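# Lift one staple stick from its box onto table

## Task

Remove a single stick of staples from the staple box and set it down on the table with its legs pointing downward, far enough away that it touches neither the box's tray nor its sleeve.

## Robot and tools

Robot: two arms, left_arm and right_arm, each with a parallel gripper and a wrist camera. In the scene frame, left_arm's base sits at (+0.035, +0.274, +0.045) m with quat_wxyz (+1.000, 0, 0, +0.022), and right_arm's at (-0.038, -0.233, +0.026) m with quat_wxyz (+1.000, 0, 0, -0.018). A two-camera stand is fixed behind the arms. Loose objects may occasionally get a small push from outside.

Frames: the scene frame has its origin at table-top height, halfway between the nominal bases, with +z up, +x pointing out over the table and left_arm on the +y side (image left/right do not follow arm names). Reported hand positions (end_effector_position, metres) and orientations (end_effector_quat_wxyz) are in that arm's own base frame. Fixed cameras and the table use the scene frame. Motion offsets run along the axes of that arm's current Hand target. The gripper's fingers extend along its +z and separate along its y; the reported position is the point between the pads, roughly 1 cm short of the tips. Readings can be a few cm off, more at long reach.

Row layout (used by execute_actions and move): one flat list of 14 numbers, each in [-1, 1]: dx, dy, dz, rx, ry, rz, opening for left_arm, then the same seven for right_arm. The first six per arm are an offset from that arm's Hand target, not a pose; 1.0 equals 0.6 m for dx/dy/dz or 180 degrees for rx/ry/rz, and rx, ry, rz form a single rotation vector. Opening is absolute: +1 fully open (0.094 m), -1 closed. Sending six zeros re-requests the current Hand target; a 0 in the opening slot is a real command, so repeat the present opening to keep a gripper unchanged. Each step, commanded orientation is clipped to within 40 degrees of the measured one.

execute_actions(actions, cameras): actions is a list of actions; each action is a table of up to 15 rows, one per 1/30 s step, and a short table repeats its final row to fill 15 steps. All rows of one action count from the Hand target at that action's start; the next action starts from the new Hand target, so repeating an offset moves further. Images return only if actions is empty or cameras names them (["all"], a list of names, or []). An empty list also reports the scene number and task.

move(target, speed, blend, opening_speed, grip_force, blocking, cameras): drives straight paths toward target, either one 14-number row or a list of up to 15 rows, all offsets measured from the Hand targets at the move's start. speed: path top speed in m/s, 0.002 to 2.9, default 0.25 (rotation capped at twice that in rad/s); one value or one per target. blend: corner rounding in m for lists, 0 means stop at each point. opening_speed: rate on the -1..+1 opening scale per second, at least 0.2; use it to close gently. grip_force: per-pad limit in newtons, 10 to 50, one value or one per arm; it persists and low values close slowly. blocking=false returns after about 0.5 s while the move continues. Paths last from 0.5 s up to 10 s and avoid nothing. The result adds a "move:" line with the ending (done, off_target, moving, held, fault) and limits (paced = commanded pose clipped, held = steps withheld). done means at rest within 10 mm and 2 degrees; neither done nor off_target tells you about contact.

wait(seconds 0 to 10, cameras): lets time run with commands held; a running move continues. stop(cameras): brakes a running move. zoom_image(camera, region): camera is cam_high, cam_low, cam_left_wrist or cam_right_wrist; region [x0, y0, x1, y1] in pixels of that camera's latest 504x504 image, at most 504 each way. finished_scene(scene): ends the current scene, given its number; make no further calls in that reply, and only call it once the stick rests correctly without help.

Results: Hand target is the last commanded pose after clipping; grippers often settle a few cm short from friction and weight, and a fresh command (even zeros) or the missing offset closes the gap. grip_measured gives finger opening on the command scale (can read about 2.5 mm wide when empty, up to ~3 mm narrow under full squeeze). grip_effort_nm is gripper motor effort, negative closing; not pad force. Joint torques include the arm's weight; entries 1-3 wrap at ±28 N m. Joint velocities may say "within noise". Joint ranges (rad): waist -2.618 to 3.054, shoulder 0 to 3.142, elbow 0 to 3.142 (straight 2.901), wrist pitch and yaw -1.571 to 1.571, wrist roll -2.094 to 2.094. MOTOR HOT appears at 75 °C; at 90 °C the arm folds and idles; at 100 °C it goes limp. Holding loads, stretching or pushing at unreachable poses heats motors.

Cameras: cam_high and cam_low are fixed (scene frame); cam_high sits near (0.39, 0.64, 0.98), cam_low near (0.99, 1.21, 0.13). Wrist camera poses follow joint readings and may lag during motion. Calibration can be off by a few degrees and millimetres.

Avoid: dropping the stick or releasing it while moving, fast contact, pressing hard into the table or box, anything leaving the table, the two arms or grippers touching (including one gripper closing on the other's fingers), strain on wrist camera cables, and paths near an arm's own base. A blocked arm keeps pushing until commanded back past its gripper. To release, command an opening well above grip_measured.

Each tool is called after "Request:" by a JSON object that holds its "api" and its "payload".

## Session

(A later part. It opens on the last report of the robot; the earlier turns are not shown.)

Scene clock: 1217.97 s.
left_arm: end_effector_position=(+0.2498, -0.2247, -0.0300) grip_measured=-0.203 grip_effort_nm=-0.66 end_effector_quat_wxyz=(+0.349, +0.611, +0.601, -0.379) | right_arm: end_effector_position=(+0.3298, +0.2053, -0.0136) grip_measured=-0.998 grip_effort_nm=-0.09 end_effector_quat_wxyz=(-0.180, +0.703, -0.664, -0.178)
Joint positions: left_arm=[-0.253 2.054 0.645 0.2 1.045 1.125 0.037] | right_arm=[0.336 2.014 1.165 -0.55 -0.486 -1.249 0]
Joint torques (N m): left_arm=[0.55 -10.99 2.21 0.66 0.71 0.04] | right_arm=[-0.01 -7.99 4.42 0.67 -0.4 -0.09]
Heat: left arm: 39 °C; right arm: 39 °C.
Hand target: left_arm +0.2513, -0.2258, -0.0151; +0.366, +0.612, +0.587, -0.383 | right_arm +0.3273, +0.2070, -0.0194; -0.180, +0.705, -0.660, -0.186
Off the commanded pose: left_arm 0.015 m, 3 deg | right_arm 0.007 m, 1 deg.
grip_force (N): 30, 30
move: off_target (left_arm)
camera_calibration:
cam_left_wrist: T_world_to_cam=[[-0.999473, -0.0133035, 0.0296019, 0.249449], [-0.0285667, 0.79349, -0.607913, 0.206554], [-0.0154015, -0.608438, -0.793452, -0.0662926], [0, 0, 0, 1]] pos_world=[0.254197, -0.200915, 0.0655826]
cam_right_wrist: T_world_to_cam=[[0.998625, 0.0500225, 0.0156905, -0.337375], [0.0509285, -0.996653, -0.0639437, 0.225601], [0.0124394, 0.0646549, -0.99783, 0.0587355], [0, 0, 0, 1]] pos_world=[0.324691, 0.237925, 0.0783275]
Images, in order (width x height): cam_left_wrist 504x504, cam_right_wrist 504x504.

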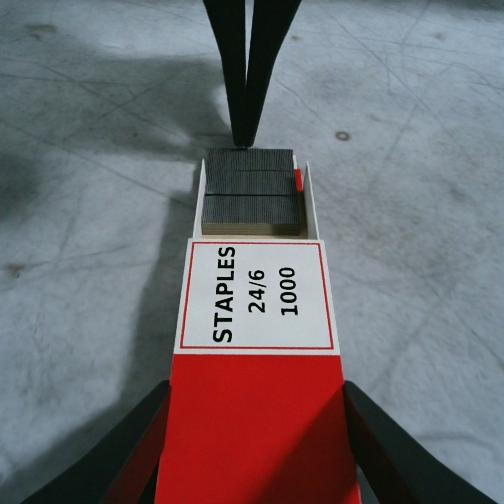

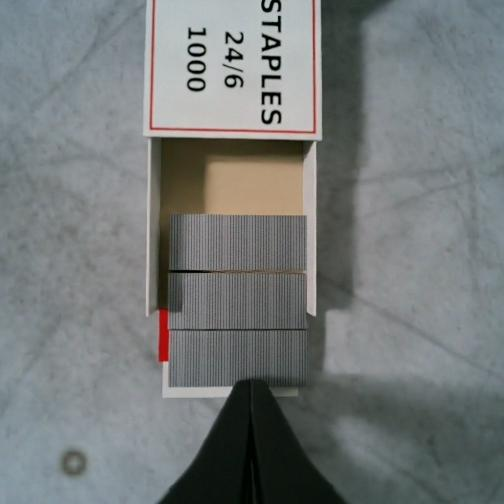

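Request:
{"api": "move", "payload": {"target": [-0.01202, 0, -0.00576, 0, 0, 0, -0.3, 0, 0, 0, 0, 0, 0, -1], "speed": 0.04, "cameras": ["cam_left_wrist", "cam_right_wrist"]}}

Scene clock: 1227.37 s.
left_arm: end_effector_position=(+0.2495, -0.2245, -0.0224) grip_measured=-0.203 grip_effort_nm=-0.66 end_effector_quat_wxyz=(+0.348, +0.611, +0.601, -0.379) | right_arm: end_effector_position=(+0.3300, +0.2054, -0.0135) grip_measured=-0.998 grip_effort_nm=-0.09 end_effector_quat_wxyz=(-0.181, +0.703, -0.664, -0.178)
Joint positions: left_arm=[-0.253 2.018 0.645 0.163 1.044 1.125 0.037] | right_arm=[0.336 2.014 1.165 -0.549 -0.486 -1.249 0]
Joint torques (N m): left_arm=[0.62 -10.99 2.55 0.69 0.73 0.03] | right_arm=[0.01 -8.01 4.44 0.66 -0.4 -0.09]
Heat: left arm: 40 °C; right arm: 39 °C.
Hand target: left_arm +0.2513, -0.2258, -0.0072; +0.366, +0.612, +0.587, -0.383 | right_arm +0.3273, +0.2071, -0.0194; -0.180, +0.705, -0.660, -0.186
Off the commanded pose: left_arm 0.015 m, 3 deg | right_arm 0.007 m, 1 deg.
grip_force (N): 30, 30
move: off_target (left_arm)
camera_calibration:
cam_left_wrist: T_world_to_cam=[[-0.999442, -0.0138884, 0.0303637, 0.248841], [-0.029468, 0.794494, -0.606557, 0.211565], [-0.0156997, -0.607113, -0.79446, -0.0597717], [0, 0, 0, 1]] pos_world=[0.253999, -0.200919, 0.0732843]
cam_right_wrist: T_world_to_cam=[[0.998607, 0.0500208, 0.0168076, -0.337656], [0.0510023, -0.996634, -0.0641836, 0.225581], [0.0135405, 0.0649514, -0.997797, 0.058301], [0, 0, 0, 1]] pos_world=[0.324891, 0.237925, 0.0783263]
Images, in order (width x height): cam_left_wrist 504x504, cam_right_wrist 504x504.

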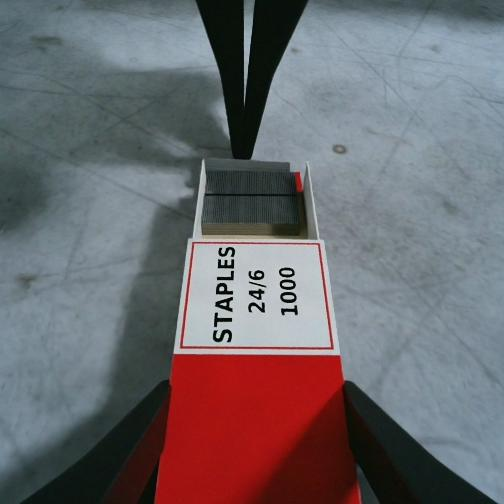

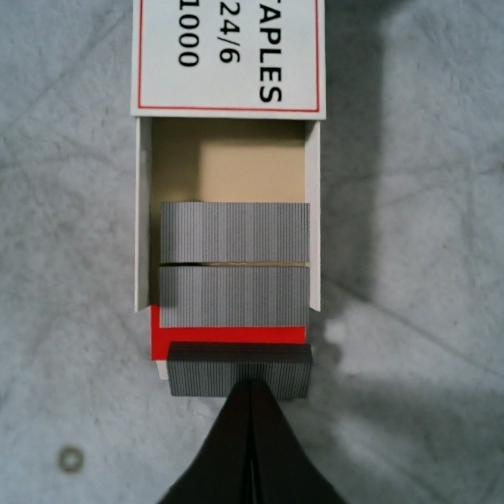

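Request:
{"api": "zoom_image", "payload": {"camera": "cam_right_wrist", "region": [130, 280, 340, 450]}}

Request:
{"api": "zoom_image", "payload": {"camera": "cam_left_wrist", "region": [180, 110, 330, 240]}}

Scaled by 2.400 from the camera's 504x504 image, which has a finer 720x720 frame.

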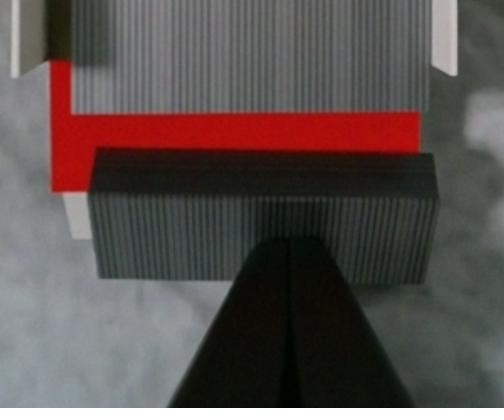

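Scaled by 3.360 from the camera's 504x504 image, which has a finer 720x720 frame.

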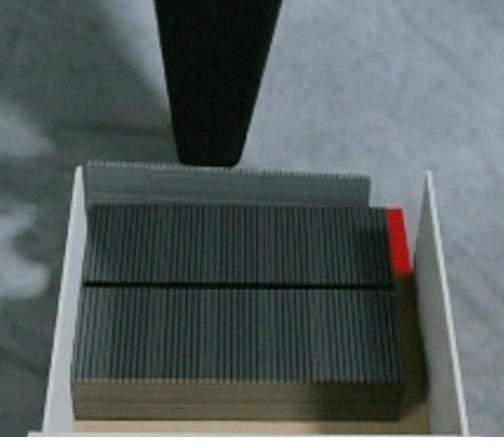

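Request:
{"api": "move", "payload": {"target": [-0.00601, 0, -0.00288, 0, 0, 0, -0.3, 0, 0, 0, 0, 0, 0, -1], "speed": 0.04, "cameras": ["cam_left_wrist", "cam_right_wrist"]}}

Request:
{"api": "zoom_image", "payload": {"camera": "cam_right_wrist", "region": [110, 260, 340, 450]}}

Request:
{"api": "zoom_image", "payload": {"camera": "cam_left_wrist", "region": [180, 110, 330, 240]}}

Scene clock: 1258.93 s.
left_arm: end_effector_position=(+0.2491, -0.2243, -0.0186) grip_measured=-0.203 grip_effort_nm=-0.66 end_effector_quat_wxyz=(+0.347, +0.611, +0.602, -0.379) | right_arm: end_effector_position=(+0.3300, +0.2054, -0.0135) grip_measured=-0.998 grip_effort_nm=-0.09 end_effector_quat_wxyz=(-0.181, +0.703, -0.664, -0.178)
Joint positions: left_arm=[-0.253 2 0.645 0.143 1.044 1.125 0.037] | right_arm=[0.336 2.014 1.165 -0.549 -0.486 -1.249 0]
Joint torques (N m): left_arm=[0.49 -10.85 2.71 0.73 0.73 0.03] | right_arm=[0.01 -8.02 4.44 0.66 -0.4 -0.09]
Heat: left arm: 40 °C; right arm: 39 °C.
Hand target: left_arm +0.2513, -0.2258, -0.0031; +0.366, +0.612, +0.587, -0.383 | right_arm +0.3273, +0.2071, -0.0194; -0.180, +0.705, -0.660, -0.186
Off the commanded pose: left_arm 0.016 m, 3 deg | right_arm 0.007 m, 1 deg.
grip_force (N): 30, 30
move: off_target (left_arm)
camera_calibration:
cam_left_wrist: T_world_to_cam=[[-0.999385, -0.0138664, 0.0322157, 0.248279], [-0.0305661, 0.79479, -0.606114, 0.214087], [-0.0172002, -0.606726, -0.794725, -0.0562179], [0, 0, 0, 1]] pos_world=[0.253703, -0.200821, 0.0770851]
cam_right_wrist: T_world_to_cam=[[0.998607, 0.0500208, 0.0168076, -0.337656], [0.0510023, -0.996634, -0.0641836, 0.225581], [0.0135405, 0.0649514, -0.997797, 0.058301], [0, 0, 0, 1]] pos_world=[0.324891, 0.237925, 0.0783263]
Images, in order (width x height): cam_left_wrist 504x504, cam_right_wrist 504x504.

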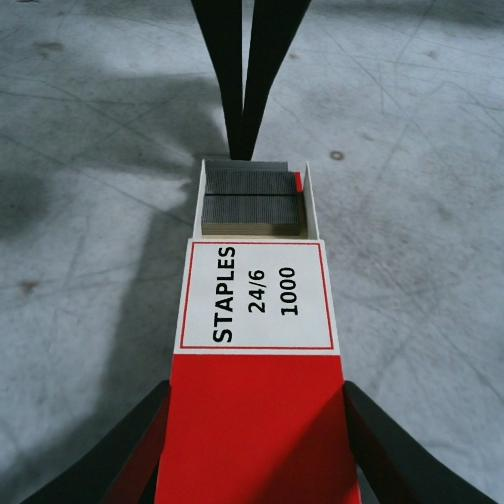

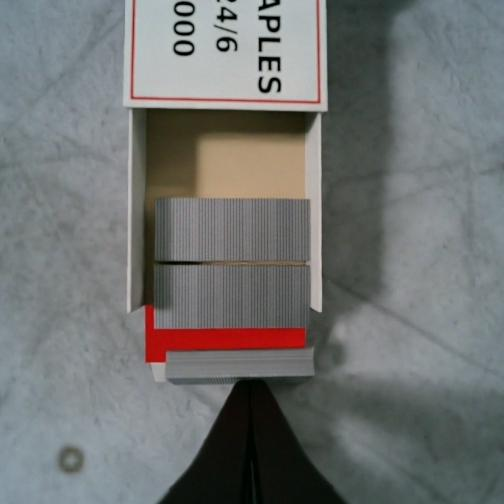

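Scaled by 2.191 from the camera's 504x504 image, which has a finer 720x720 frame.

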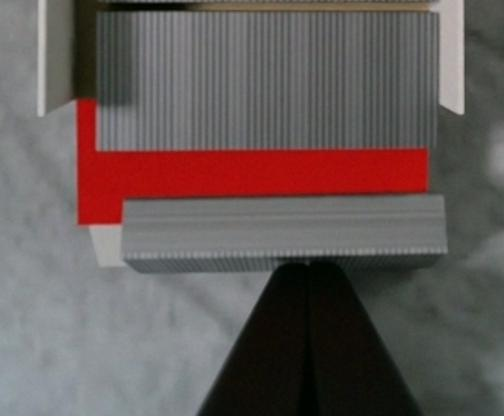

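Scaled by 3.360 from the camera's 504x504 image, which has a finer 720x720 frame.

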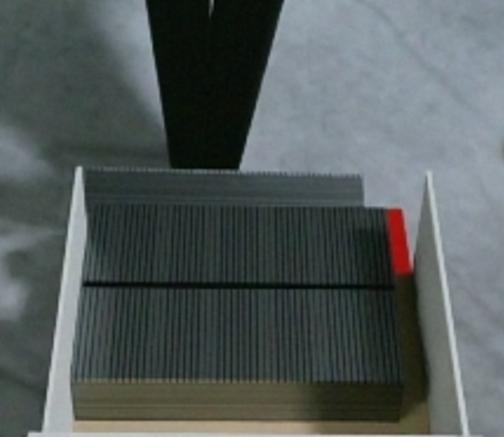

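Request:
{"api": "move", "payload": {"target": [0.0036, 0, -0.00752, 0, 0, 0, -0.3, 0, 0, 0, 0, 0, 0, -1], "speed": 0.03, "cameras": ["cam_left_wrist", "cam_right_wrist"]}}

Request:
{"api": "zoom_image", "payload": {"camera": "cam_right_wrist", "region": [110, 260, 340, 450]}}

Request:
{"api": "zoom_image", "payload": {"camera": "cam_left_wrist", "region": [180, 110, 330, 240]}}

Scene clock: 1320.63 s.
left_arm: end_effector_position=(+0.2474, -0.2189, -0.0202) grip_measured=-0.203 grip_effort_nm=-0.66 end_effector_quat_wxyz=(+0.343, +0.608, +0.606, -0.381) | right_arm: end_effector_position=(+0.3300, +0.2054, -0.0135) grip_measured=-0.998 grip_effort_nm=-0.09 end_effector_quat_wxyz=(-0.181, +0.703, -0.664, -0.178)
Joint positions: left_arm=[-0.235 2 0.645 0.107 1.047 1.151 0.037] | right_arm=[0.336 2.014 1.165 -0.549 -0.486 -1.249 0]
Joint torques (N m): left_arm=[0.7 -10.88 2.95 0.66 0.77 0.14] | right_arm=[0.02 -8.01 4.44 0.66 -0.4 -0.09]
Heat: left arm: 40 °C; right arm: 38 °C.
Hand target: left_arm +0.2516, -0.2208, -0.0031; +0.366, +0.612, +0.587, -0.383 | right_arm +0.3273, +0.2071, -0.0194; -0.180, +0.705, -0.660, -0.186
Off the commanded pose: left_arm 0.018 m, 4 deg | right_arm 0.007 m, 1 deg.
grip_force (N): 30, 30
move: off_target (left_arm)
camera_calibration:
cam_left_wrist: T_world_to_cam=[[-0.998816, -0.0184735, 0.0450099, 0.245813], [-0.041862, 0.797745, -0.601541, 0.212294], [-0.0247938, -0.602712, -0.797573, -0.0514659], [0, 0, 0, 1]] pos_world=[0.253133, -0.195835, 0.0755919]
cam_right_wrist: T_world_to_cam=[[0.998607, 0.0500208, 0.0168076, -0.337656], [0.0510023, -0.996634, -0.0641836, 0.225581], [0.0135405, 0.0649514, -0.997797, 0.058301], [0, 0, 0, 1]] pos_world=[0.324891, 0.237925, 0.0783263]
Images, in order (width x height): cam_left_wrist 504x504, cam_right_wrist 504x504.

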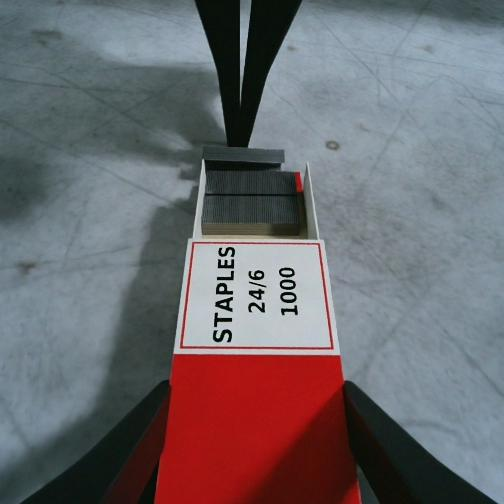

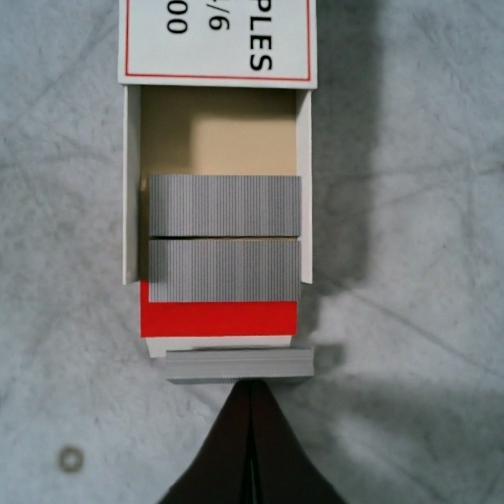

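Scaled by 2.191 from the camera's 504x504 image, which has a finer 720x720 frame.

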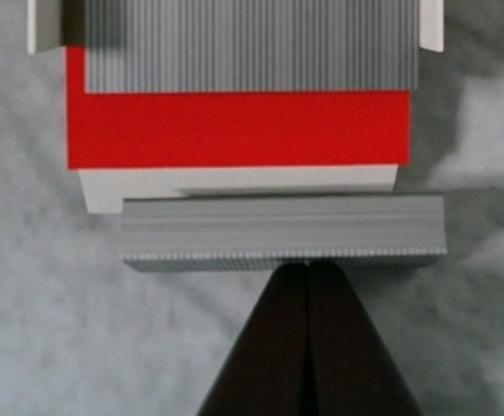

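Scaled by 3.360 from the camera's 504x504 image, which has a finer 720x720 frame.

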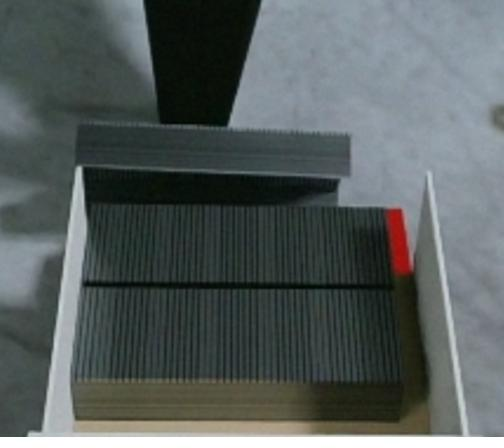

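Request:
{"api": "move", "payload": {"target": [0.0312, 0, -0.096, 0, 0, 0, -0.3, 0, 0, 0, 0, 0, 0, -1], "speed": 0.05, "cameras": ["all"]}}

Scene clock: 1343.80 s.
left_arm: end_effector_position=(+0.2443, -0.1590, -0.0073) grip_measured=-0.203 grip_effort_nm=-0.66 end_effector_quat_wxyz=(+0.341, +0.613, +0.601, -0.383) | right_arm: end_effector_position=(+0.3300, +0.2054, -0.0135) grip_measured=-0.998 grip_effort_nm=-0.09 end_effector_quat_wxyz=(-0.181, +0.703, -0.664, -0.178)
Joint positions: left_arm=[-0.006 1.988 0.748 -0.446 1.074 1.654 0.037] | right_arm=[0.336 2.014 1.165 -0.549 -0.486 -1.249 0]
Joint torques (N m): left_arm=[0.64 -8.32 4.45 -0.07 0.82 0.1] | right_arm=[0.01 -8.01 4.42 0.66 -0.4 -0.08]
Heat: left arm: 40 °C; right arm: 38 °C.
Hand target: left_arm +0.2541, -0.1609, +0.0053; +0.366, +0.612, +0.587, -0.383 | right_arm +0.3273, +0.2071, -0.0194; -0.180, +0.705, -0.660, -0.186
Off the commanded pose: left_arm 0.016 m, 3 deg | right_arm 0.007 m, 1 deg.
grip_force (N): 30, 30
move: off_target (left_arm)
camera_calibration:
cam_left_wrist: T_world_to_cam=[[-0.999134, -0.00291892, 0.0414945, 0.245757], [-0.0273763, 0.797191, -0.603107, 0.168434], [-0.0313186, -0.603721, -0.796581, -0.00376153], [0, 0, 0, 1]] pos_world=[0.250037, -0.135828, 0.0883898]
cam_right_wrist: T_world_to_cam=[[0.998607, 0.0500208, 0.0168076, -0.337656], [0.0510023, -0.996634, -0.0641836, 0.225581], [0.0135405, 0.0649514, -0.997797, 0.058301], [0, 0, 0, 1]] pos_world=[0.324891, 0.237925, 0.0783263]

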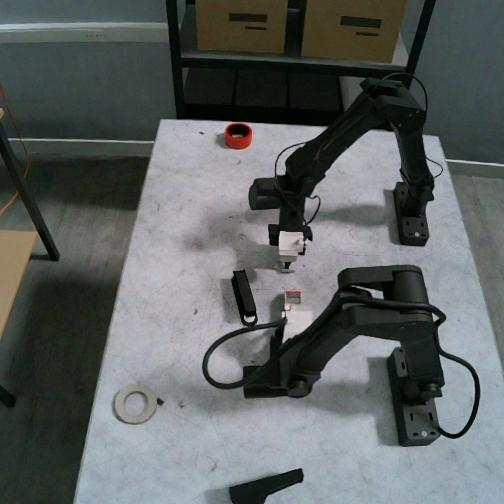

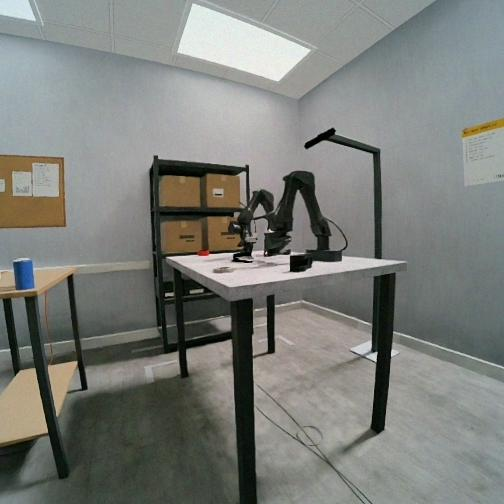

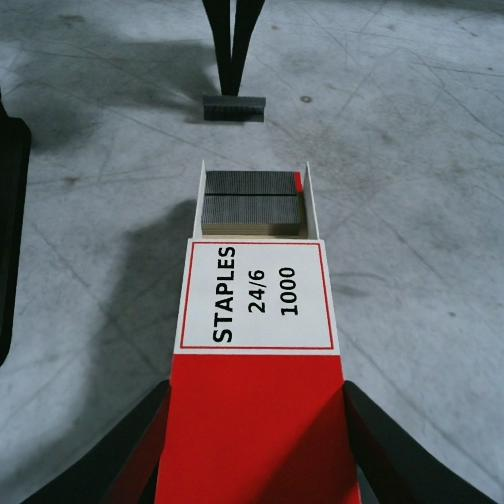

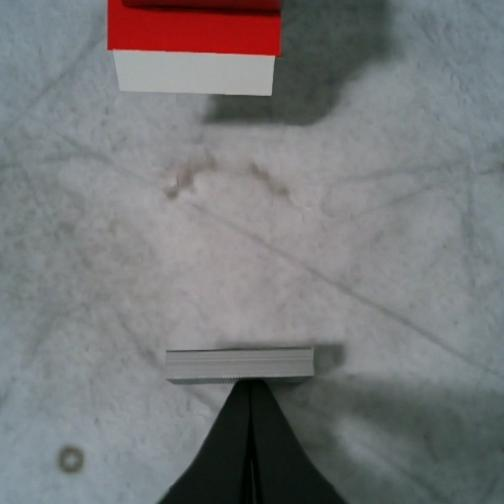

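Request:
{"api": "move", "payload": {"target": [[0,0,0,0,0,0,-0.3, 0.01443, 0, -0.00833, 0, 0, 0, -1],[0,0,0,0,0,0,-0.3, -0.0131, 0, -0.0559, 0, 0, 0, -1]], "speed": 0.05, "cameras": ["cam_left_wrist", "cam_right_wrist"]}}

Scene clock: 1373.40 s.
left_arm: end_effector_position=(+0.2440, -0.1589, -0.0073) grip_measured=-0.203 grip_effort_nm=-0.66 end_effector_quat_wxyz=(+0.341, +0.613, +0.600, -0.383) | right_arm: end_effector_position=(+0.3178, +0.1926, -0.0085) grip_measured=-0.998 grip_effort_nm=-0.09 end_effector_quat_wxyz=(-0.152, +0.701, -0.670, -0.191)
Joint positions: left_arm=[-0.006 1.988 0.748 -0.448 1.074 1.656 0.037] | right_arm=[0.314 1.998 1.176 -0.653 -0.486 -1.28 0]
Joint torques (N m): left_arm=[0.57 -8.24 4.53 -0.08 0.84 0.13] | right_arm=[-0.49 -12.34 6.89 0.28 -0.44 -0.1]
Heat: left arm: 41 °C; right arm: 38 °C.
Hand target: left_arm +0.2541, -0.1609, +0.0053; +0.366, +0.612, +0.587, -0.383 | right_arm +0.3275, +0.1971, +0.0135; -0.180, +0.705, -0.660, -0.186
Off the commanded pose: left_arm 0.016 m, 3 deg | right_arm 0.025 m, 3 deg.
grip_force (N): 30, 30
move: off_target (left_arm, right_arm)
camera_calibration:
cam_left_wrist: T_world_to_cam=[[-0.999111, -0.00221237, 0.0420941, 0.245596], [-0.0271767, 0.797166, -0.603148, 0.168379], [-0.0322216, -0.603756, -0.796518, -0.00355221], [0, 0, 0, 1]] pos_world=[0.249839, -0.135827, 0.0883898]
cam_right_wrist: T_world_to_cam=[[0.997607, 0.0543301, -0.0427548, -0.325874], [0.0524538, -0.99766, -0.0438468, 0.213755], [-0.045037, 0.0414992, -0.998123, 0.0873951], [0, 0, 0, 1]] pos_world=[0.317818, 0.227332, 0.0826708]
Images, in order (width x height): cam_left_wrist 504x504, cam_right_wrist 504x504.

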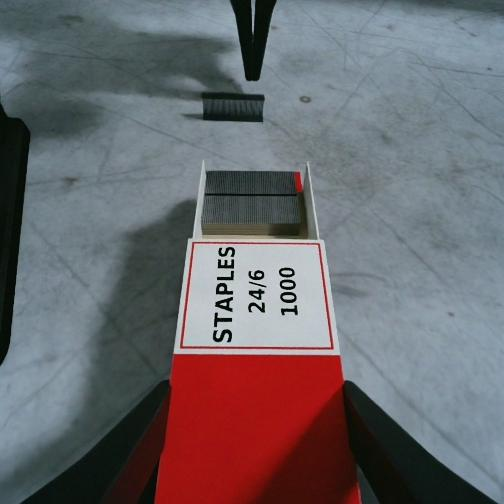

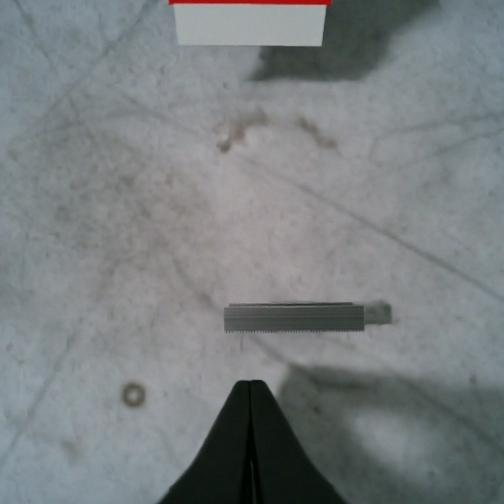

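Request:
{"api": "zoom_image", "payload": {"camera": "cam_left_wrist", "region": [185, 70, 285, 140]}}

Request:
{"api": "zoom_image", "payload": {"camera": "cam_right_wrist", "region": [200, 280, 400, 420]}}

Scaled by 5.040 from the camera's 504x504 image, which has a finer 720x720 frame.

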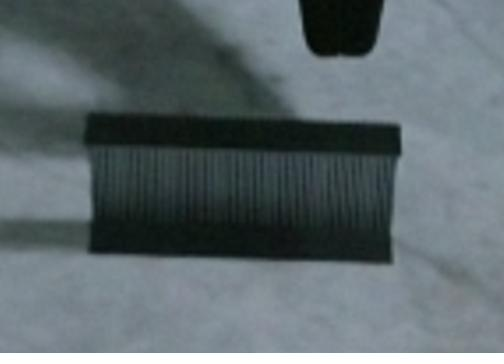

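Scaled by 2.520 from the camera's 504x504 image, which has a finer 720x720 frame.

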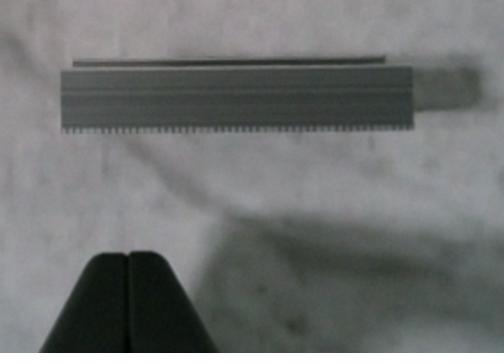

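Request:
{"api": "move", "payload": {"target": [0,0,0,0,0,0,-0.3, 0, -0.01, 0, 0, 0, 0, -1], "speed": 0.05, "cameras": ["cam_left_wrist", "cam_right_wrist"]}}

Scene clock: 1393.67 s.
left_arm: end_effector_position=(+0.2440, -0.1589, -0.0073) grip_measured=-0.203 grip_effort_nm=-0.66 end_effector_quat_wxyz=(+0.341, +0.613, +0.600, -0.383) | right_arm: end_effector_position=(+0.3251, +0.1950, -0.0020) grip_measured=-0.998 grip_effort_nm=-0.09 end_effector_quat_wxyz=(-0.160, +0.704, -0.666, -0.187)
Joint positions: left_arm=[-0.006 1.988 0.748 -0.448 1.074 1.656 0.037] | right_arm=[0.314 1.998 1.205 -0.666 -0.486 -1.284 0]
Joint torques (N m): left_arm=[0.55 -8.31 4.52 -0.08 0.86 0.13] | right_arm=[-0.92 -10.89 7.08 0.32 -0.44 -0.1]
Heat: left arm: 41 °C; right arm: 38 °C.
Hand target: left_arm +0.2541, -0.1609, +0.0053; +0.366, +0.612, +0.587, -0.383 | right_arm +0.3335, +0.1974, +0.0135; -0.180, +0.705, -0.660, -0.186
Off the commanded pose: left_arm 0.016 m, 3 deg | right_arm 0.018 m, 2 deg.
grip_force (N): 30, 30
move: off_target (left_arm, right_arm)
camera_calibration:
cam_left_wrist: T_world_to_cam=[[-0.999111, -0.00221237, 0.0420941, 0.245596], [-0.0271767, 0.797166, -0.603148, 0.168379], [-0.0322216, -0.603756, -0.796518, -0.00355221], [0, 0, 0, 1]] pos_world=[0.249839, -0.135827, 0.0883898]
cam_right_wrist: T_world_to_cam=[[0.997981, 0.0585178, -0.0246809, -0.33395], [0.0572798, -0.997194, -0.048193, 0.214366], [-0.0274318, 0.046682, -0.998533, 0.0874927], [0, 0, 0, 1]] pos_world=[0.323397, 0.229222, 0.0894531]
Images, in order (width x height): cam_left_wrist 504x504, cam_right_wrist 504x504.

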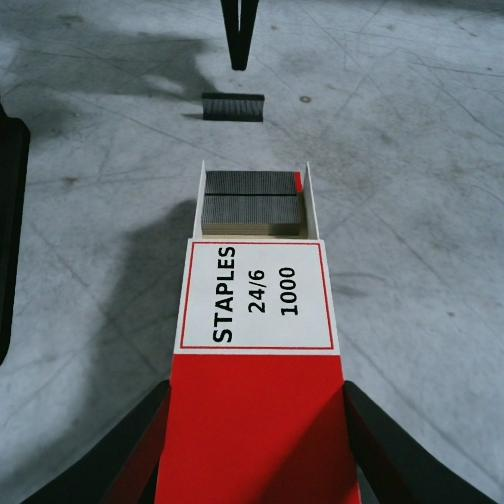

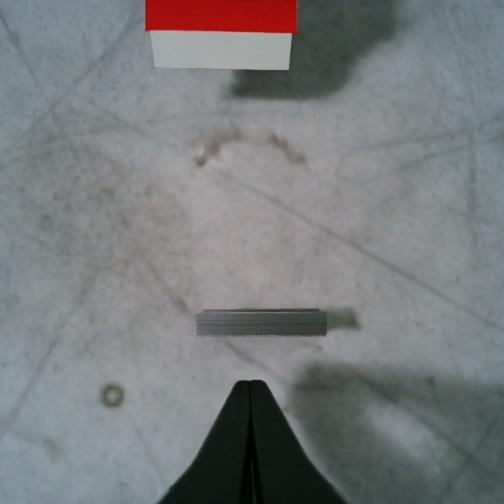

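Request:
{"api": "move", "payload": {"target": [0,0,0,0,0,0,-0.3, 0.01667, 0, 0.02887, 0, 0, 0, -1], "speed": 0.05, "cameras": ["cam_right_wrist"]}}

Scene clock: 1401.60 s.
left_arm: end_effector_position=(+0.2440, -0.1589, -0.0073) grip_measured=-0.203 grip_effort_nm=-0.66 end_effector_quat_wxyz=(+0.341, +0.613, +0.600, -0.383) | right_arm: end_effector_position=(+0.3344, +0.1980, -0.0007) grip_measured=-0.998 grip_effort_nm=-0.09 end_effector_quat_wxyz=(-0.178, +0.707, -0.661, -0.177)
Joint positions: left_arm=[-0.006 1.988 0.748 -0.448 1.074 1.656 0.037] | right_arm=[0.314 1.998 1.205 -0.623 -0.486 -1.285 0]
Joint torques (N m): left_arm=[0.55 -8.2 4.4 -0.09 0.83 0.14] | right_arm=[-0.92 -7.95 4.55 0.66 -0.44 -0.09]
Heat: left arm: 41 °C; right arm: 38 °C.
Hand target: left_arm +0.2541, -0.1609, +0.0053; +0.366, +0.612, +0.587, -0.383 | right_arm +0.3337, +0.1974, -0.0065; -0.180, +0.705, -0.660, -0.186
Off the commanded pose: left_arm 0.016 m, 3 deg | right_arm 0.006 m, 1 deg.
grip_force (N): 30, 30
move: off_target (left_arm)
camera_calibration:
cam_right_wrist: T_world_to_cam=[[0.998101, 0.0592041, 0.0169909, -0.343468], [0.0601102, -0.996447, -0.0589851, 0.215792], [0.0134383, 0.0598944, -0.998114, 0.072586], [0, 0, 0, 1]] pos_world=[0.328869, 0.231013, 0.0910134]
Images, in order (width x height): cam_right_wrist 504x504.

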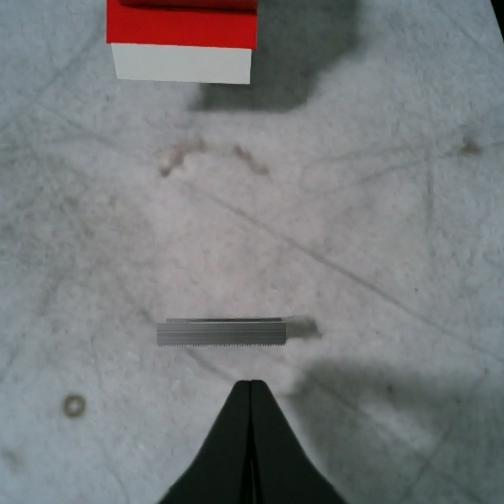

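Request:
{"api": "move", "payload": {"target": [0,0,0,0,0,0,-0.3, 0.00542, 0.0133, 0.00938, 0, 0, 0, -1], "speed": 0.05, "cameras": ["cam_left_wrist", "cam_right_wrist"]}}

Scene clock: 1411.90 s.
left_arm: end_effector_position=(+0.2440, -0.1589, -0.0073) grip_measured=-0.203 grip_effort_nm=-0.66 end_effector_quat_wxyz=(+0.341, +0.613, +0.600, -0.383) | right_arm: end_effector_position=(+0.3268, +0.1955, -0.0109) grip_measured=-0.998 grip_effort_nm=-0.09 end_effector_quat_wxyz=(-0.175, +0.706, -0.662, -0.179)
Joint positions: left_arm=[-0.006 1.988 0.748 -0.448 1.074 1.656 0.037] | right_arm=[0.314 1.998 1.158 -0.583 -0.486 -1.285 0]
Joint torques (N m): left_arm=[0.49 -8.25 4.4 -0.07 0.84 0.12] | right_arm=[-0.38 -8.58 4.36 0.63 -0.44 -0.01]
Heat: left arm: 41 °C; right arm: 38 °C.
Hand target: left_arm +0.2541, -0.1609, +0.0053; +0.366, +0.612, +0.587, -0.383 | right_arm +0.3259, +0.1970, -0.0129; -0.180, +0.705, -0.660, -0.186
Off the commanded pose: left_arm 0.016 m, 3 deg | right_arm 0.003 m, 1 deg.
grip_force (N): 30, 30
move: off_target (left_arm)
camera_calibration:
cam_left_wrist: T_world_to_cam=[[-0.999111, -0.00221237, 0.0420941, 0.245596], [-0.0271767, 0.797166, -0.603148, 0.168379], [-0.0322216, -0.603756, -0.796518, -0.00355221], [0, 0, 0, 1]] pos_world=[0.249839, -0.135827, 0.0883898]
cam_right_wrist: T_world_to_cam=[[0.99819, 0.059248, 0.0103569, -0.335678], [0.0597461, -0.996569, -0.0572736, 0.213327], [0.00692805, 0.0577887, -0.998305, 0.0652358], [0, 0, 0, 1]] pos_world=[0.321873, 0.228714, 0.0808198]
Images, in order (width x height): cam_left_wrist 504x504, cam_right_wrist 504x504.

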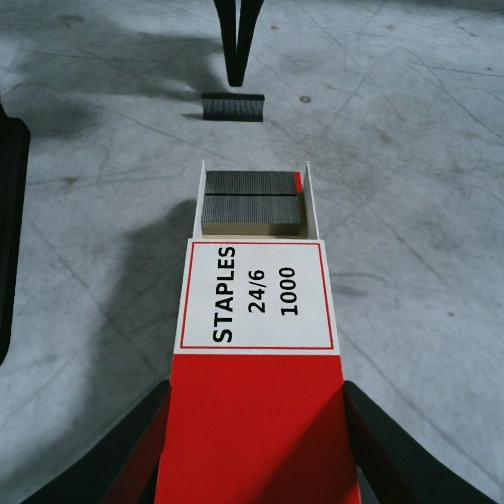

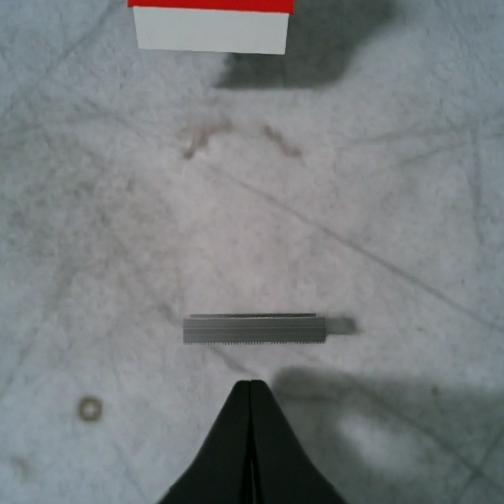

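Request:
{"api": "move", "payload": {"target": [0,0,0,0,0,0,-0.3, -0.0404, 0, 0.02333, 0, 0, 0, -1], "speed": 0.06, "cameras": ["cam_left_wrist", "cam_right_wrist"]}}

Scene clock: 1424.30 s.
left_arm: end_effector_position=(+0.2440, -0.1589, -0.0073) grip_measured=-0.203 grip_effort_nm=-0.66 end_effector_quat_wxyz=(+0.341, +0.613, +0.600, -0.383) | right_arm: end_effector_position=(+0.3194, +0.2209, -0.0096) grip_measured=-0.998 grip_effort_nm=-0.09 end_effector_quat_wxyz=(-0.177, +0.707, -0.659, -0.184)
Joint positions: left_arm=[-0.006 1.988 0.748 -0.448 1.074 1.656 0.037] | right_arm=[0.384 1.998 1.158 -0.548 -0.485 -1.212 0]
Joint torques (N m): left_arm=[0.57 -8.27 4.45 -0.08 0.85 0.14] | right_arm=[0.17 -7.43 6.3 0.7 -0.32 0.12]
Heat: left arm: 40 °C; right arm: 38 °C.
Hand target: left_arm +0.2541, -0.1609, +0.0053; +0.366, +0.612, +0.587, -0.383 | right_arm +0.3242, +0.2249, -0.0129; -0.180, +0.705, -0.660, -0.186
Off the commanded pose: left_arm 0.016 m, 3 deg | right_arm 0.007 m, 1 deg.
grip_force (N): 30, 30
move: off_target (left_arm)
camera_calibration:
cam_left_wrist: T_world_to_cam=[[-0.999111, -0.00221237, 0.0420941, 0.245596], [-0.0271767, 0.797166, -0.603148, 0.168379], [-0.0322216, -0.603756, -0.796518, -0.00355221], [0, 0, 0, 1]] pos_world=[0.249839, -0.135827, 0.0883898]
cam_right_wrist: T_world_to_cam=[[0.997806, 0.0657676, 0.00761378, -0.331149], [0.0661311, -0.995551, -0.067114, 0.236794], [0.00316598, 0.0674703, -0.997716, 0.0640807], [0, 0, 0, 1]] pos_world=[0.31456, 0.253196, 0.0823479]
Images, in order (width x height): cam_left_wrist 504x504, cam_right_wrist 504x504.

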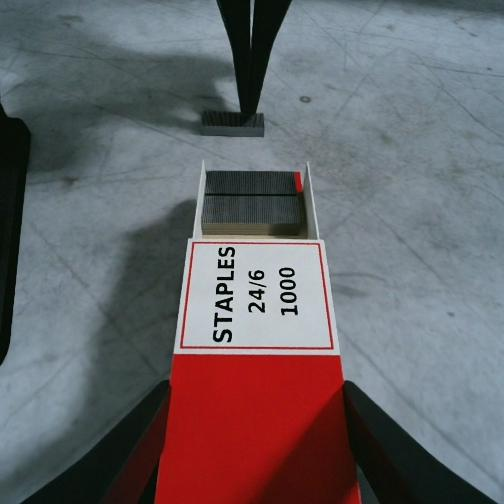

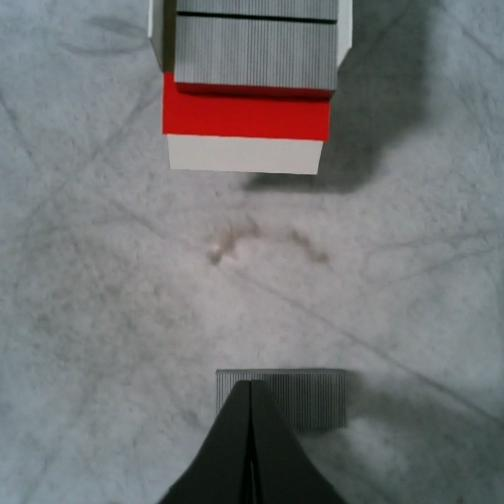

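Request:
{"api": "zoom_image", "payload": {"camera": "cam_right_wrist", "region": [180, 340, 380, 480]}}

Request:
{"api": "zoom_image", "payload": {"camera": "cam_left_wrist", "region": [185, 80, 285, 150]}}

Scaled by 2.520 from the camera's 504x504 image, which has a finer 720x720 frame.

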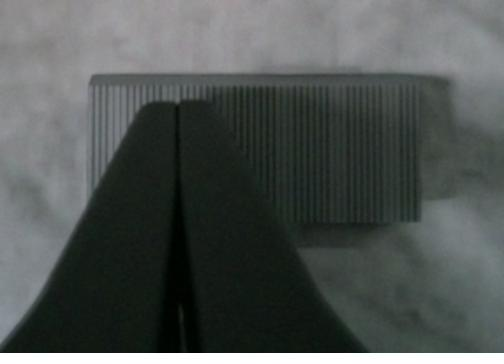

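Scaled by 5.040 from the camera's 504x504 image, which has a finer 720x720 frame.

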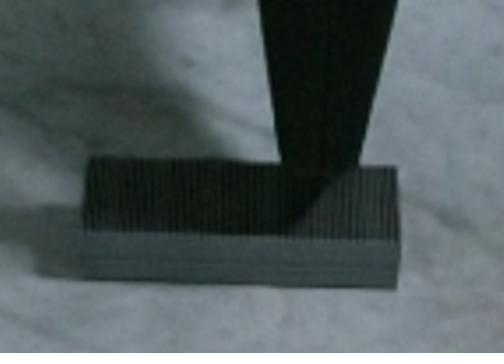

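Request:
{"api": "move", "payload": {"target": [[0.0198,0,-0.04133,-0.02,0,-0.0096,-0.3, -0.05, 0, -0.0866, 0, 0, 0, -1],[0.0396,0,-0.0827,-0.0401,0,-0.0192,-0.3, 0.0655, 0, -0.1533, 0, 0, 0, -1]], "speed": 0.1, "blend": [0.02, 0], "cameras": ["all"]}}

Scene clock: 1496.40 s.
left_arm: end_effector_position=(+0.2510, -0.1062, -0.0029) grip_measured=-0.203 grip_effort_nm=-0.66 end_effector_quat_wxyz=(+0.375, +0.571, +0.636, -0.359) | right_arm: end_effector_position=(+0.3279, +0.1409, +0.0290) grip_measured=-0.998 grip_effort_nm=-0.09 end_effector_quat_wxyz=(-0.158, +0.702, -0.669, -0.185)
Joint positions: left_arm=[0.216 1.988 0.748 -0.594 1.074 1.837 0.037] | right_arm=[0.163 1.924 1.241 -0.856 -0.491 -1.449 0]
Joint torques (N m): left_arm=[0.55 -8.16 3.34 -0.31 0.7 0.14] | right_arm=[-0.23 -12 5.5 0.18 -0.54 -0.1]
Heat: left arm: 40 °C; right arm: 37 °C.
Hand target: left_arm +0.2565, -0.1060, +0.0056; +0.392, +0.570, +0.628, -0.357 | right_arm +0.3287, +0.1450, +0.0470; -0.180, +0.705, -0.660, -0.186
Off the commanded pose: left_arm 0.010 m, 2 deg | right_arm 0.019 m, 3 deg.
grip_force (N): 30, 30
move: off_target (right_arm)
camera_calibration:
cam_left_wrist: T_world_to_cam=[[-0.989976, -0.138227, 0.0290106, 0.235745], [-0.126615, 0.777536, -0.61596, 0.152043], [0.0625853, -0.613458, -0.787243, 0.00718998], [0, 0, 0, 1]] pos_world=[0.252182, -0.0812217, 0.0924734]
cam_right_wrist: T_world_to_cam=[[0.998276, 0.0525436, -0.0261715, -0.331935], [0.0513966, -0.997764, -0.0427236, 0.163703], [-0.0283579, 0.0413048, -0.998744, 0.122089], [0, 0, 0, 1]] pos_world=[0.326411, 0.175736, 0.120242]

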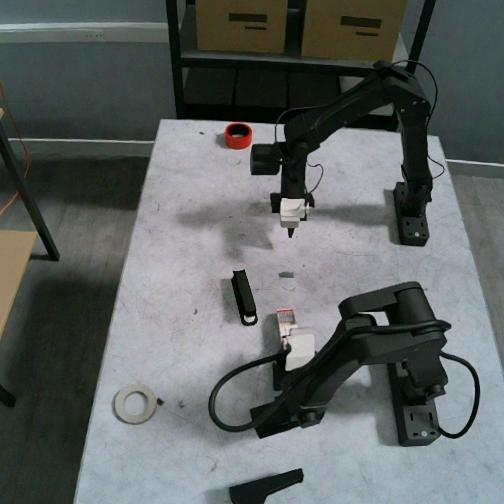

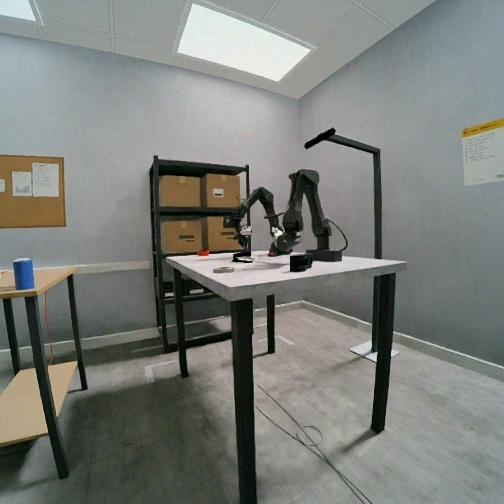

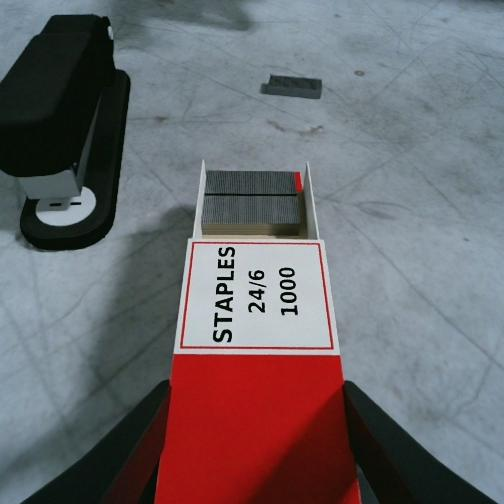

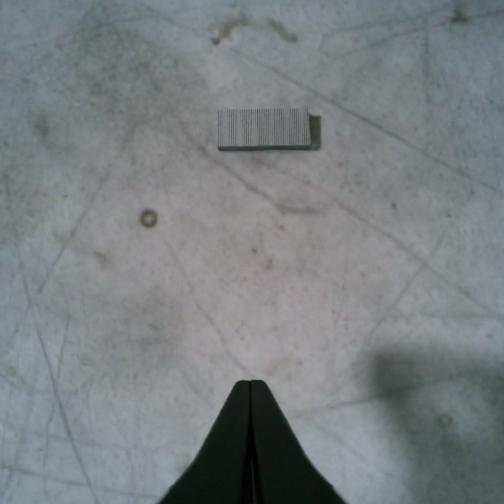

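Request:
{"api": "move", "payload": {"target": [-0.0075,0,-0.0036,0,-0.1222,0,-0.3, 0, 0, 0, 0, 0, 0, -1], "speed": 0.08, "cameras": ["cam_left_wrist", "cam_right_wrist"]}}

Scene clock: 1506.70 s.
left_arm: end_effector_position=(+0.2545, -0.1070, +0.0076) grip_measured=-0.203 grip_effort_nm=-0.66 end_effector_quat_wxyz=(+0.481, +0.491, +0.597, -0.413) | right_arm: end_effector_position=(+0.3278, +0.1410, +0.0290) grip_measured=-0.998 grip_effort_nm=-0.09 end_effector_quat_wxyz=(-0.158, +0.702, -0.669, -0.185)
Joint positions: left_arm=[0.287 2.175 0.767 -0.681 1.344 2.079 0.037] | right_arm=[0.163 1.924 1.241 -0.856 -0.491 -1.449 0]
Joint torques (N m): left_arm=[0.65 -5.98 1.32 -0.44 0.83 0.15] | right_arm=[-0.24 -11.99 5.53 0.18 -0.54 -0.09]
Heat: left arm: 40 °C; right arm: 39 °C.
Hand target: left_arm +0.2566, -0.1060, +0.0107; +0.505, +0.491, +0.542, -0.459 | right_arm +0.3287, +0.1450, +0.0470; -0.180, +0.705, -0.660, -0.186
Off the commanded pose: left_arm 0.004 m, 9 deg | right_arm 0.018 m, 3 deg.
joint sent to its limit (left arm) — joint 6 (wrist roll), upper limit. The joint targets are off in orientation, not in position.
grip_force (N): 30, 30
move: off_target (left_arm, right_arm)
camera_calibration:
cam_left_wrist: T_world_to_cam=[[-0.974493, -0.221581, 0.0355712, 0.225918], [-0.157893, 0.564317, -0.810319, 0.146233], [0.159478, -0.795266, -0.584909, -0.0308419], [0, 0, 0, 1]] pos_world=[0.248163, -0.0569903, 0.0924197]
cam_right_wrist: T_world_to_cam=[[0.998242, 0.0531557, -0.0262183, -0.331925], [0.0519973, -0.997719, -0.0430456, 0.163542], [-0.0284466, 0.0416066, -0.998729, 0.122061], [0, 0, 0, 1]] pos_world=[0.32631, 0.175734, 0.120243]
Images, in order (width x height): cam_left_wrist 504x504, cam_right_wrist 504x504.

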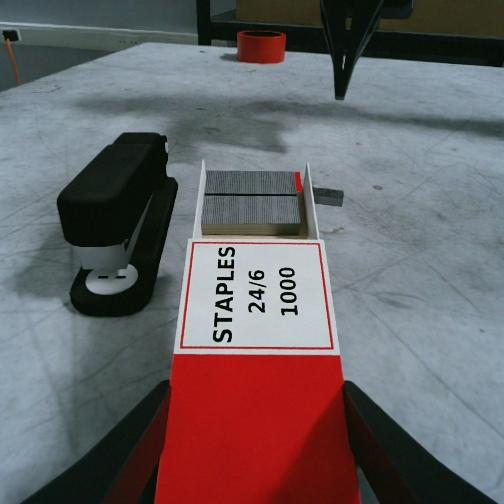

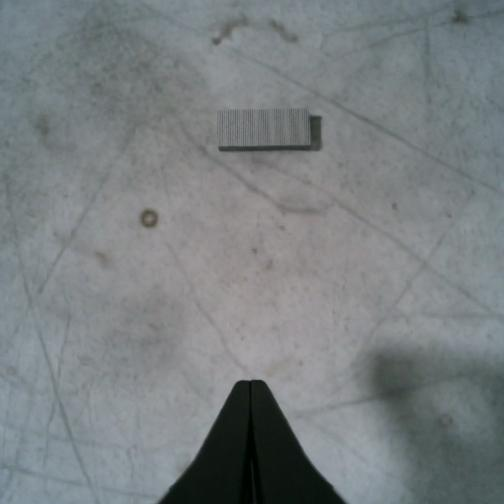

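Request:
{"api": "move", "payload": {"target": [[0.0041,0,-0.0582,-0.0333,0,-0.0023,-0.3, 0, 0, 0, 0, 0, 0, -1],[0.0066,-0.002,-0.0938,-0.1247,0,-0.0087,-0.3, 0, 0, 0, 0, 0, 0, -1]], "speed": 0.08, "blend": [0.01, 0], "cameras": ["cam_high", "cam_left_wrist"]}}

Scene clock: 1538.80 s.
left_arm: end_effector_position=(+0.2528, -0.0507, +0.0019) grip_measured=-0.203 grip_effort_nm=-0.66 end_effector_quat_wxyz=(+0.565, +0.406, +0.640, -0.326) | right_arm: end_effector_position=(+0.3278, +0.1410, +0.0290) grip_measured=-0.998 grip_effort_nm=-0.09 end_effector_quat_wxyz=(-0.158, +0.702, -0.669, -0.185)
Joint positions: left_arm=[0.558 2.175 0.615 -0.472 1.404 2.081 0.037] | right_arm=[0.163 1.924 1.241 -0.856 -0.491 -1.449 0]
Joint torques (N m): left_arm=[1.42 -5.55 -0.05 -0.7 0.99 0.11] | right_arm=[-0.24 -12 5.52 0.18 -0.53 -0.1]
Heat: left arm: 39 °C; right arm: 42 °C.
Hand target: left_arm +0.2500, -0.0499, +0.0106; +0.585, +0.376, +0.627, -0.351 | right_arm +0.3287, +0.1450, +0.0470; -0.180, +0.705, -0.660, -0.186
Off the commanded pose: left_arm 0.009 m, 5 deg | right_arm 0.018 m, 3 deg.
joint sent to its limit (left arm) — joint 6 (wrist roll), upper limit. The joint targets still meet the commanded pose.
grip_force (N): 30, 30
move: off_target (left_arm, right_arm)
camera_calibration:
cam_left_wrist: T_world_to_cam=[[-0.866552, -0.498462, -0.0249785, 0.195649], [-0.252936, 0.481761, -0.839005, 0.129385], [0.430246, -0.720723, -0.54355, -0.0539418], [0, 0, 0, 1]] pos_world=[0.225474, -0.00368591, 0.0841214]
Images, in order (width x height): cam_high 504x504, cam_left_wrist 504x504.

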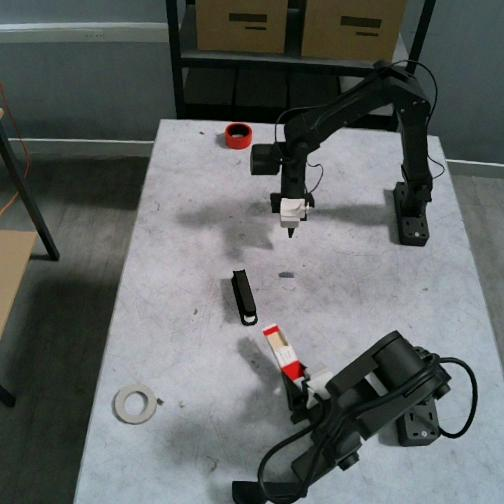

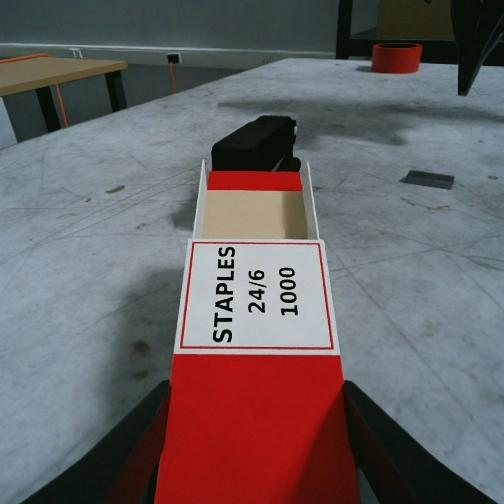

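Request:
{"api": "move", "payload": {"target": [0.01663,0,0.0012,0,0.12,0,-0.3, 0, 0, 0, 0, 0, 0, -1], "speed": 0.1, "cameras": ["cam_left_wrist"]}}

Scene clock: 1551.83 s.
left_arm: end_effector_position=(+0.2467, -0.0479, -0.0077) grip_measured=-0.203 grip_effort_nm=-0.66 end_effector_quat_wxyz=(+0.442, +0.430, +0.736, -0.280) | right_arm: end_effector_position=(+0.3278, +0.1410, +0.0290) grip_measured=-0.998 grip_effort_nm=-0.09 end_effector_quat_wxyz=(-0.158, +0.702, -0.669, -0.185)
Joint positions: left_arm=[0.497 1.851 0.478 -0.237 1.101 1.579 0.037] | right_arm=[0.163 1.924 1.241 -0.856 -0.491 -1.449 0]
Joint torques (N m): left_arm=[-0.53 -8.01 1.98 0.26 0.65 -0.07] | right_arm=[-0.23 -12 5.53 0.18 -0.54 -0.09]
Heat: left arm: 39 °C; right arm: 43 °C.
Hand target: left_arm +0.2500, -0.0499, +0.0006; +0.457, +0.436, +0.725, -0.274 | right_arm +0.3287, +0.1450, +0.0470; -0.180, +0.705, -0.660, -0.186
Off the commanded pose: left_arm 0.009 m, 2 deg | right_arm 0.018 m, 3 deg.
grip_force (N): 30, 30
move: off_target (right_arm)
camera_calibration:
cam_left_wrist: T_world_to_cam=[[-0.856094, -0.515751, 0.0332158, 0.18861], [-0.42128, 0.659164, -0.622918, 0.170175], [0.299376, -0.54727, -0.781582, -0.0157043], [0, 0, 0, 1]] pos_world=[0.23786, -0.0234918, 0.0874659]
Images, in order (width x height): cam_left_wrist 504x504.

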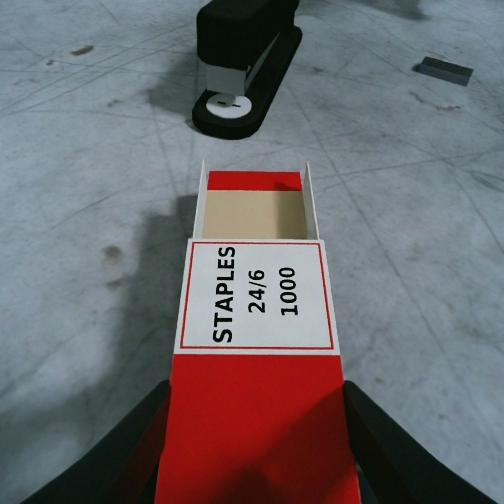

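Request:
{"api": "move", "payload": {"target": [0.034,0,0.0163,0,0,0,-0.3, 0, 0, 0, 0, 0, 0, -1], "speed": 0.05, "cameras": ["cam_left_wrist"]}}

Scene clock: 1560.60 s.
left_arm: end_effector_position=(+0.2510, -0.0453, -0.0236) grip_measured=-0.203 grip_effort_nm=-0.66 end_effector_quat_wxyz=(+0.450, +0.439, +0.731, -0.265) | right_arm: end_effector_position=(+0.3278, +0.1410, +0.0290) grip_measured=-0.998 grip_effort_nm=-0.09 end_effector_quat_wxyz=(-0.158, +0.702, -0.669, -0.185)
Joint positions: left_arm=[0.497 1.93 0.468 -0.108 1.098 1.578 0.037] | right_arm=[0.163 1.924 1.241 -0.856 -0.491 -1.449 0]
Joint torques (N m): left_arm=[-0.58 -4.79 1.61 0.35 0.72 -0.06] | right_arm=[-0.24 -11.99 5.52 0.18 -0.53 -0.1]
Heat: left arm: 39 °C; right arm: 43 °C.
Hand target: left_arm +0.2499, -0.0500, -0.0220; +0.457, +0.435, +0.725, -0.275 | right_arm +0.3287, +0.1450, +0.0470; -0.180, +0.705, -0.660, -0.186
Off the commanded pose: left_arm 0.005 m, 2 deg | right_arm 0.018 m, 3 deg.
grip_force (N): 30, 30
move: off_target (right_arm)
camera_calibration:
cam_left_wrist: T_world_to_cam=[[-0.85638, -0.516312, -0.00590725, 0.193231], [-0.401165, 0.672509, -0.621931, 0.15593], [0.325083, -0.53024, -0.78305, -0.0336644], [0, 0, 0, 1]] pos_world=[0.238976, -0.0229474, 0.0717583]
Images, in order (width x height): cam_left_wrist 504x504.

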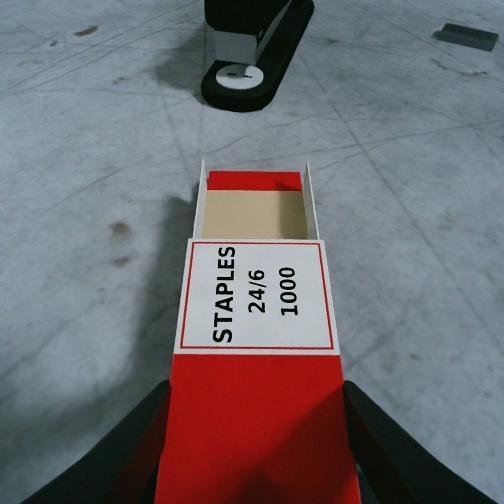

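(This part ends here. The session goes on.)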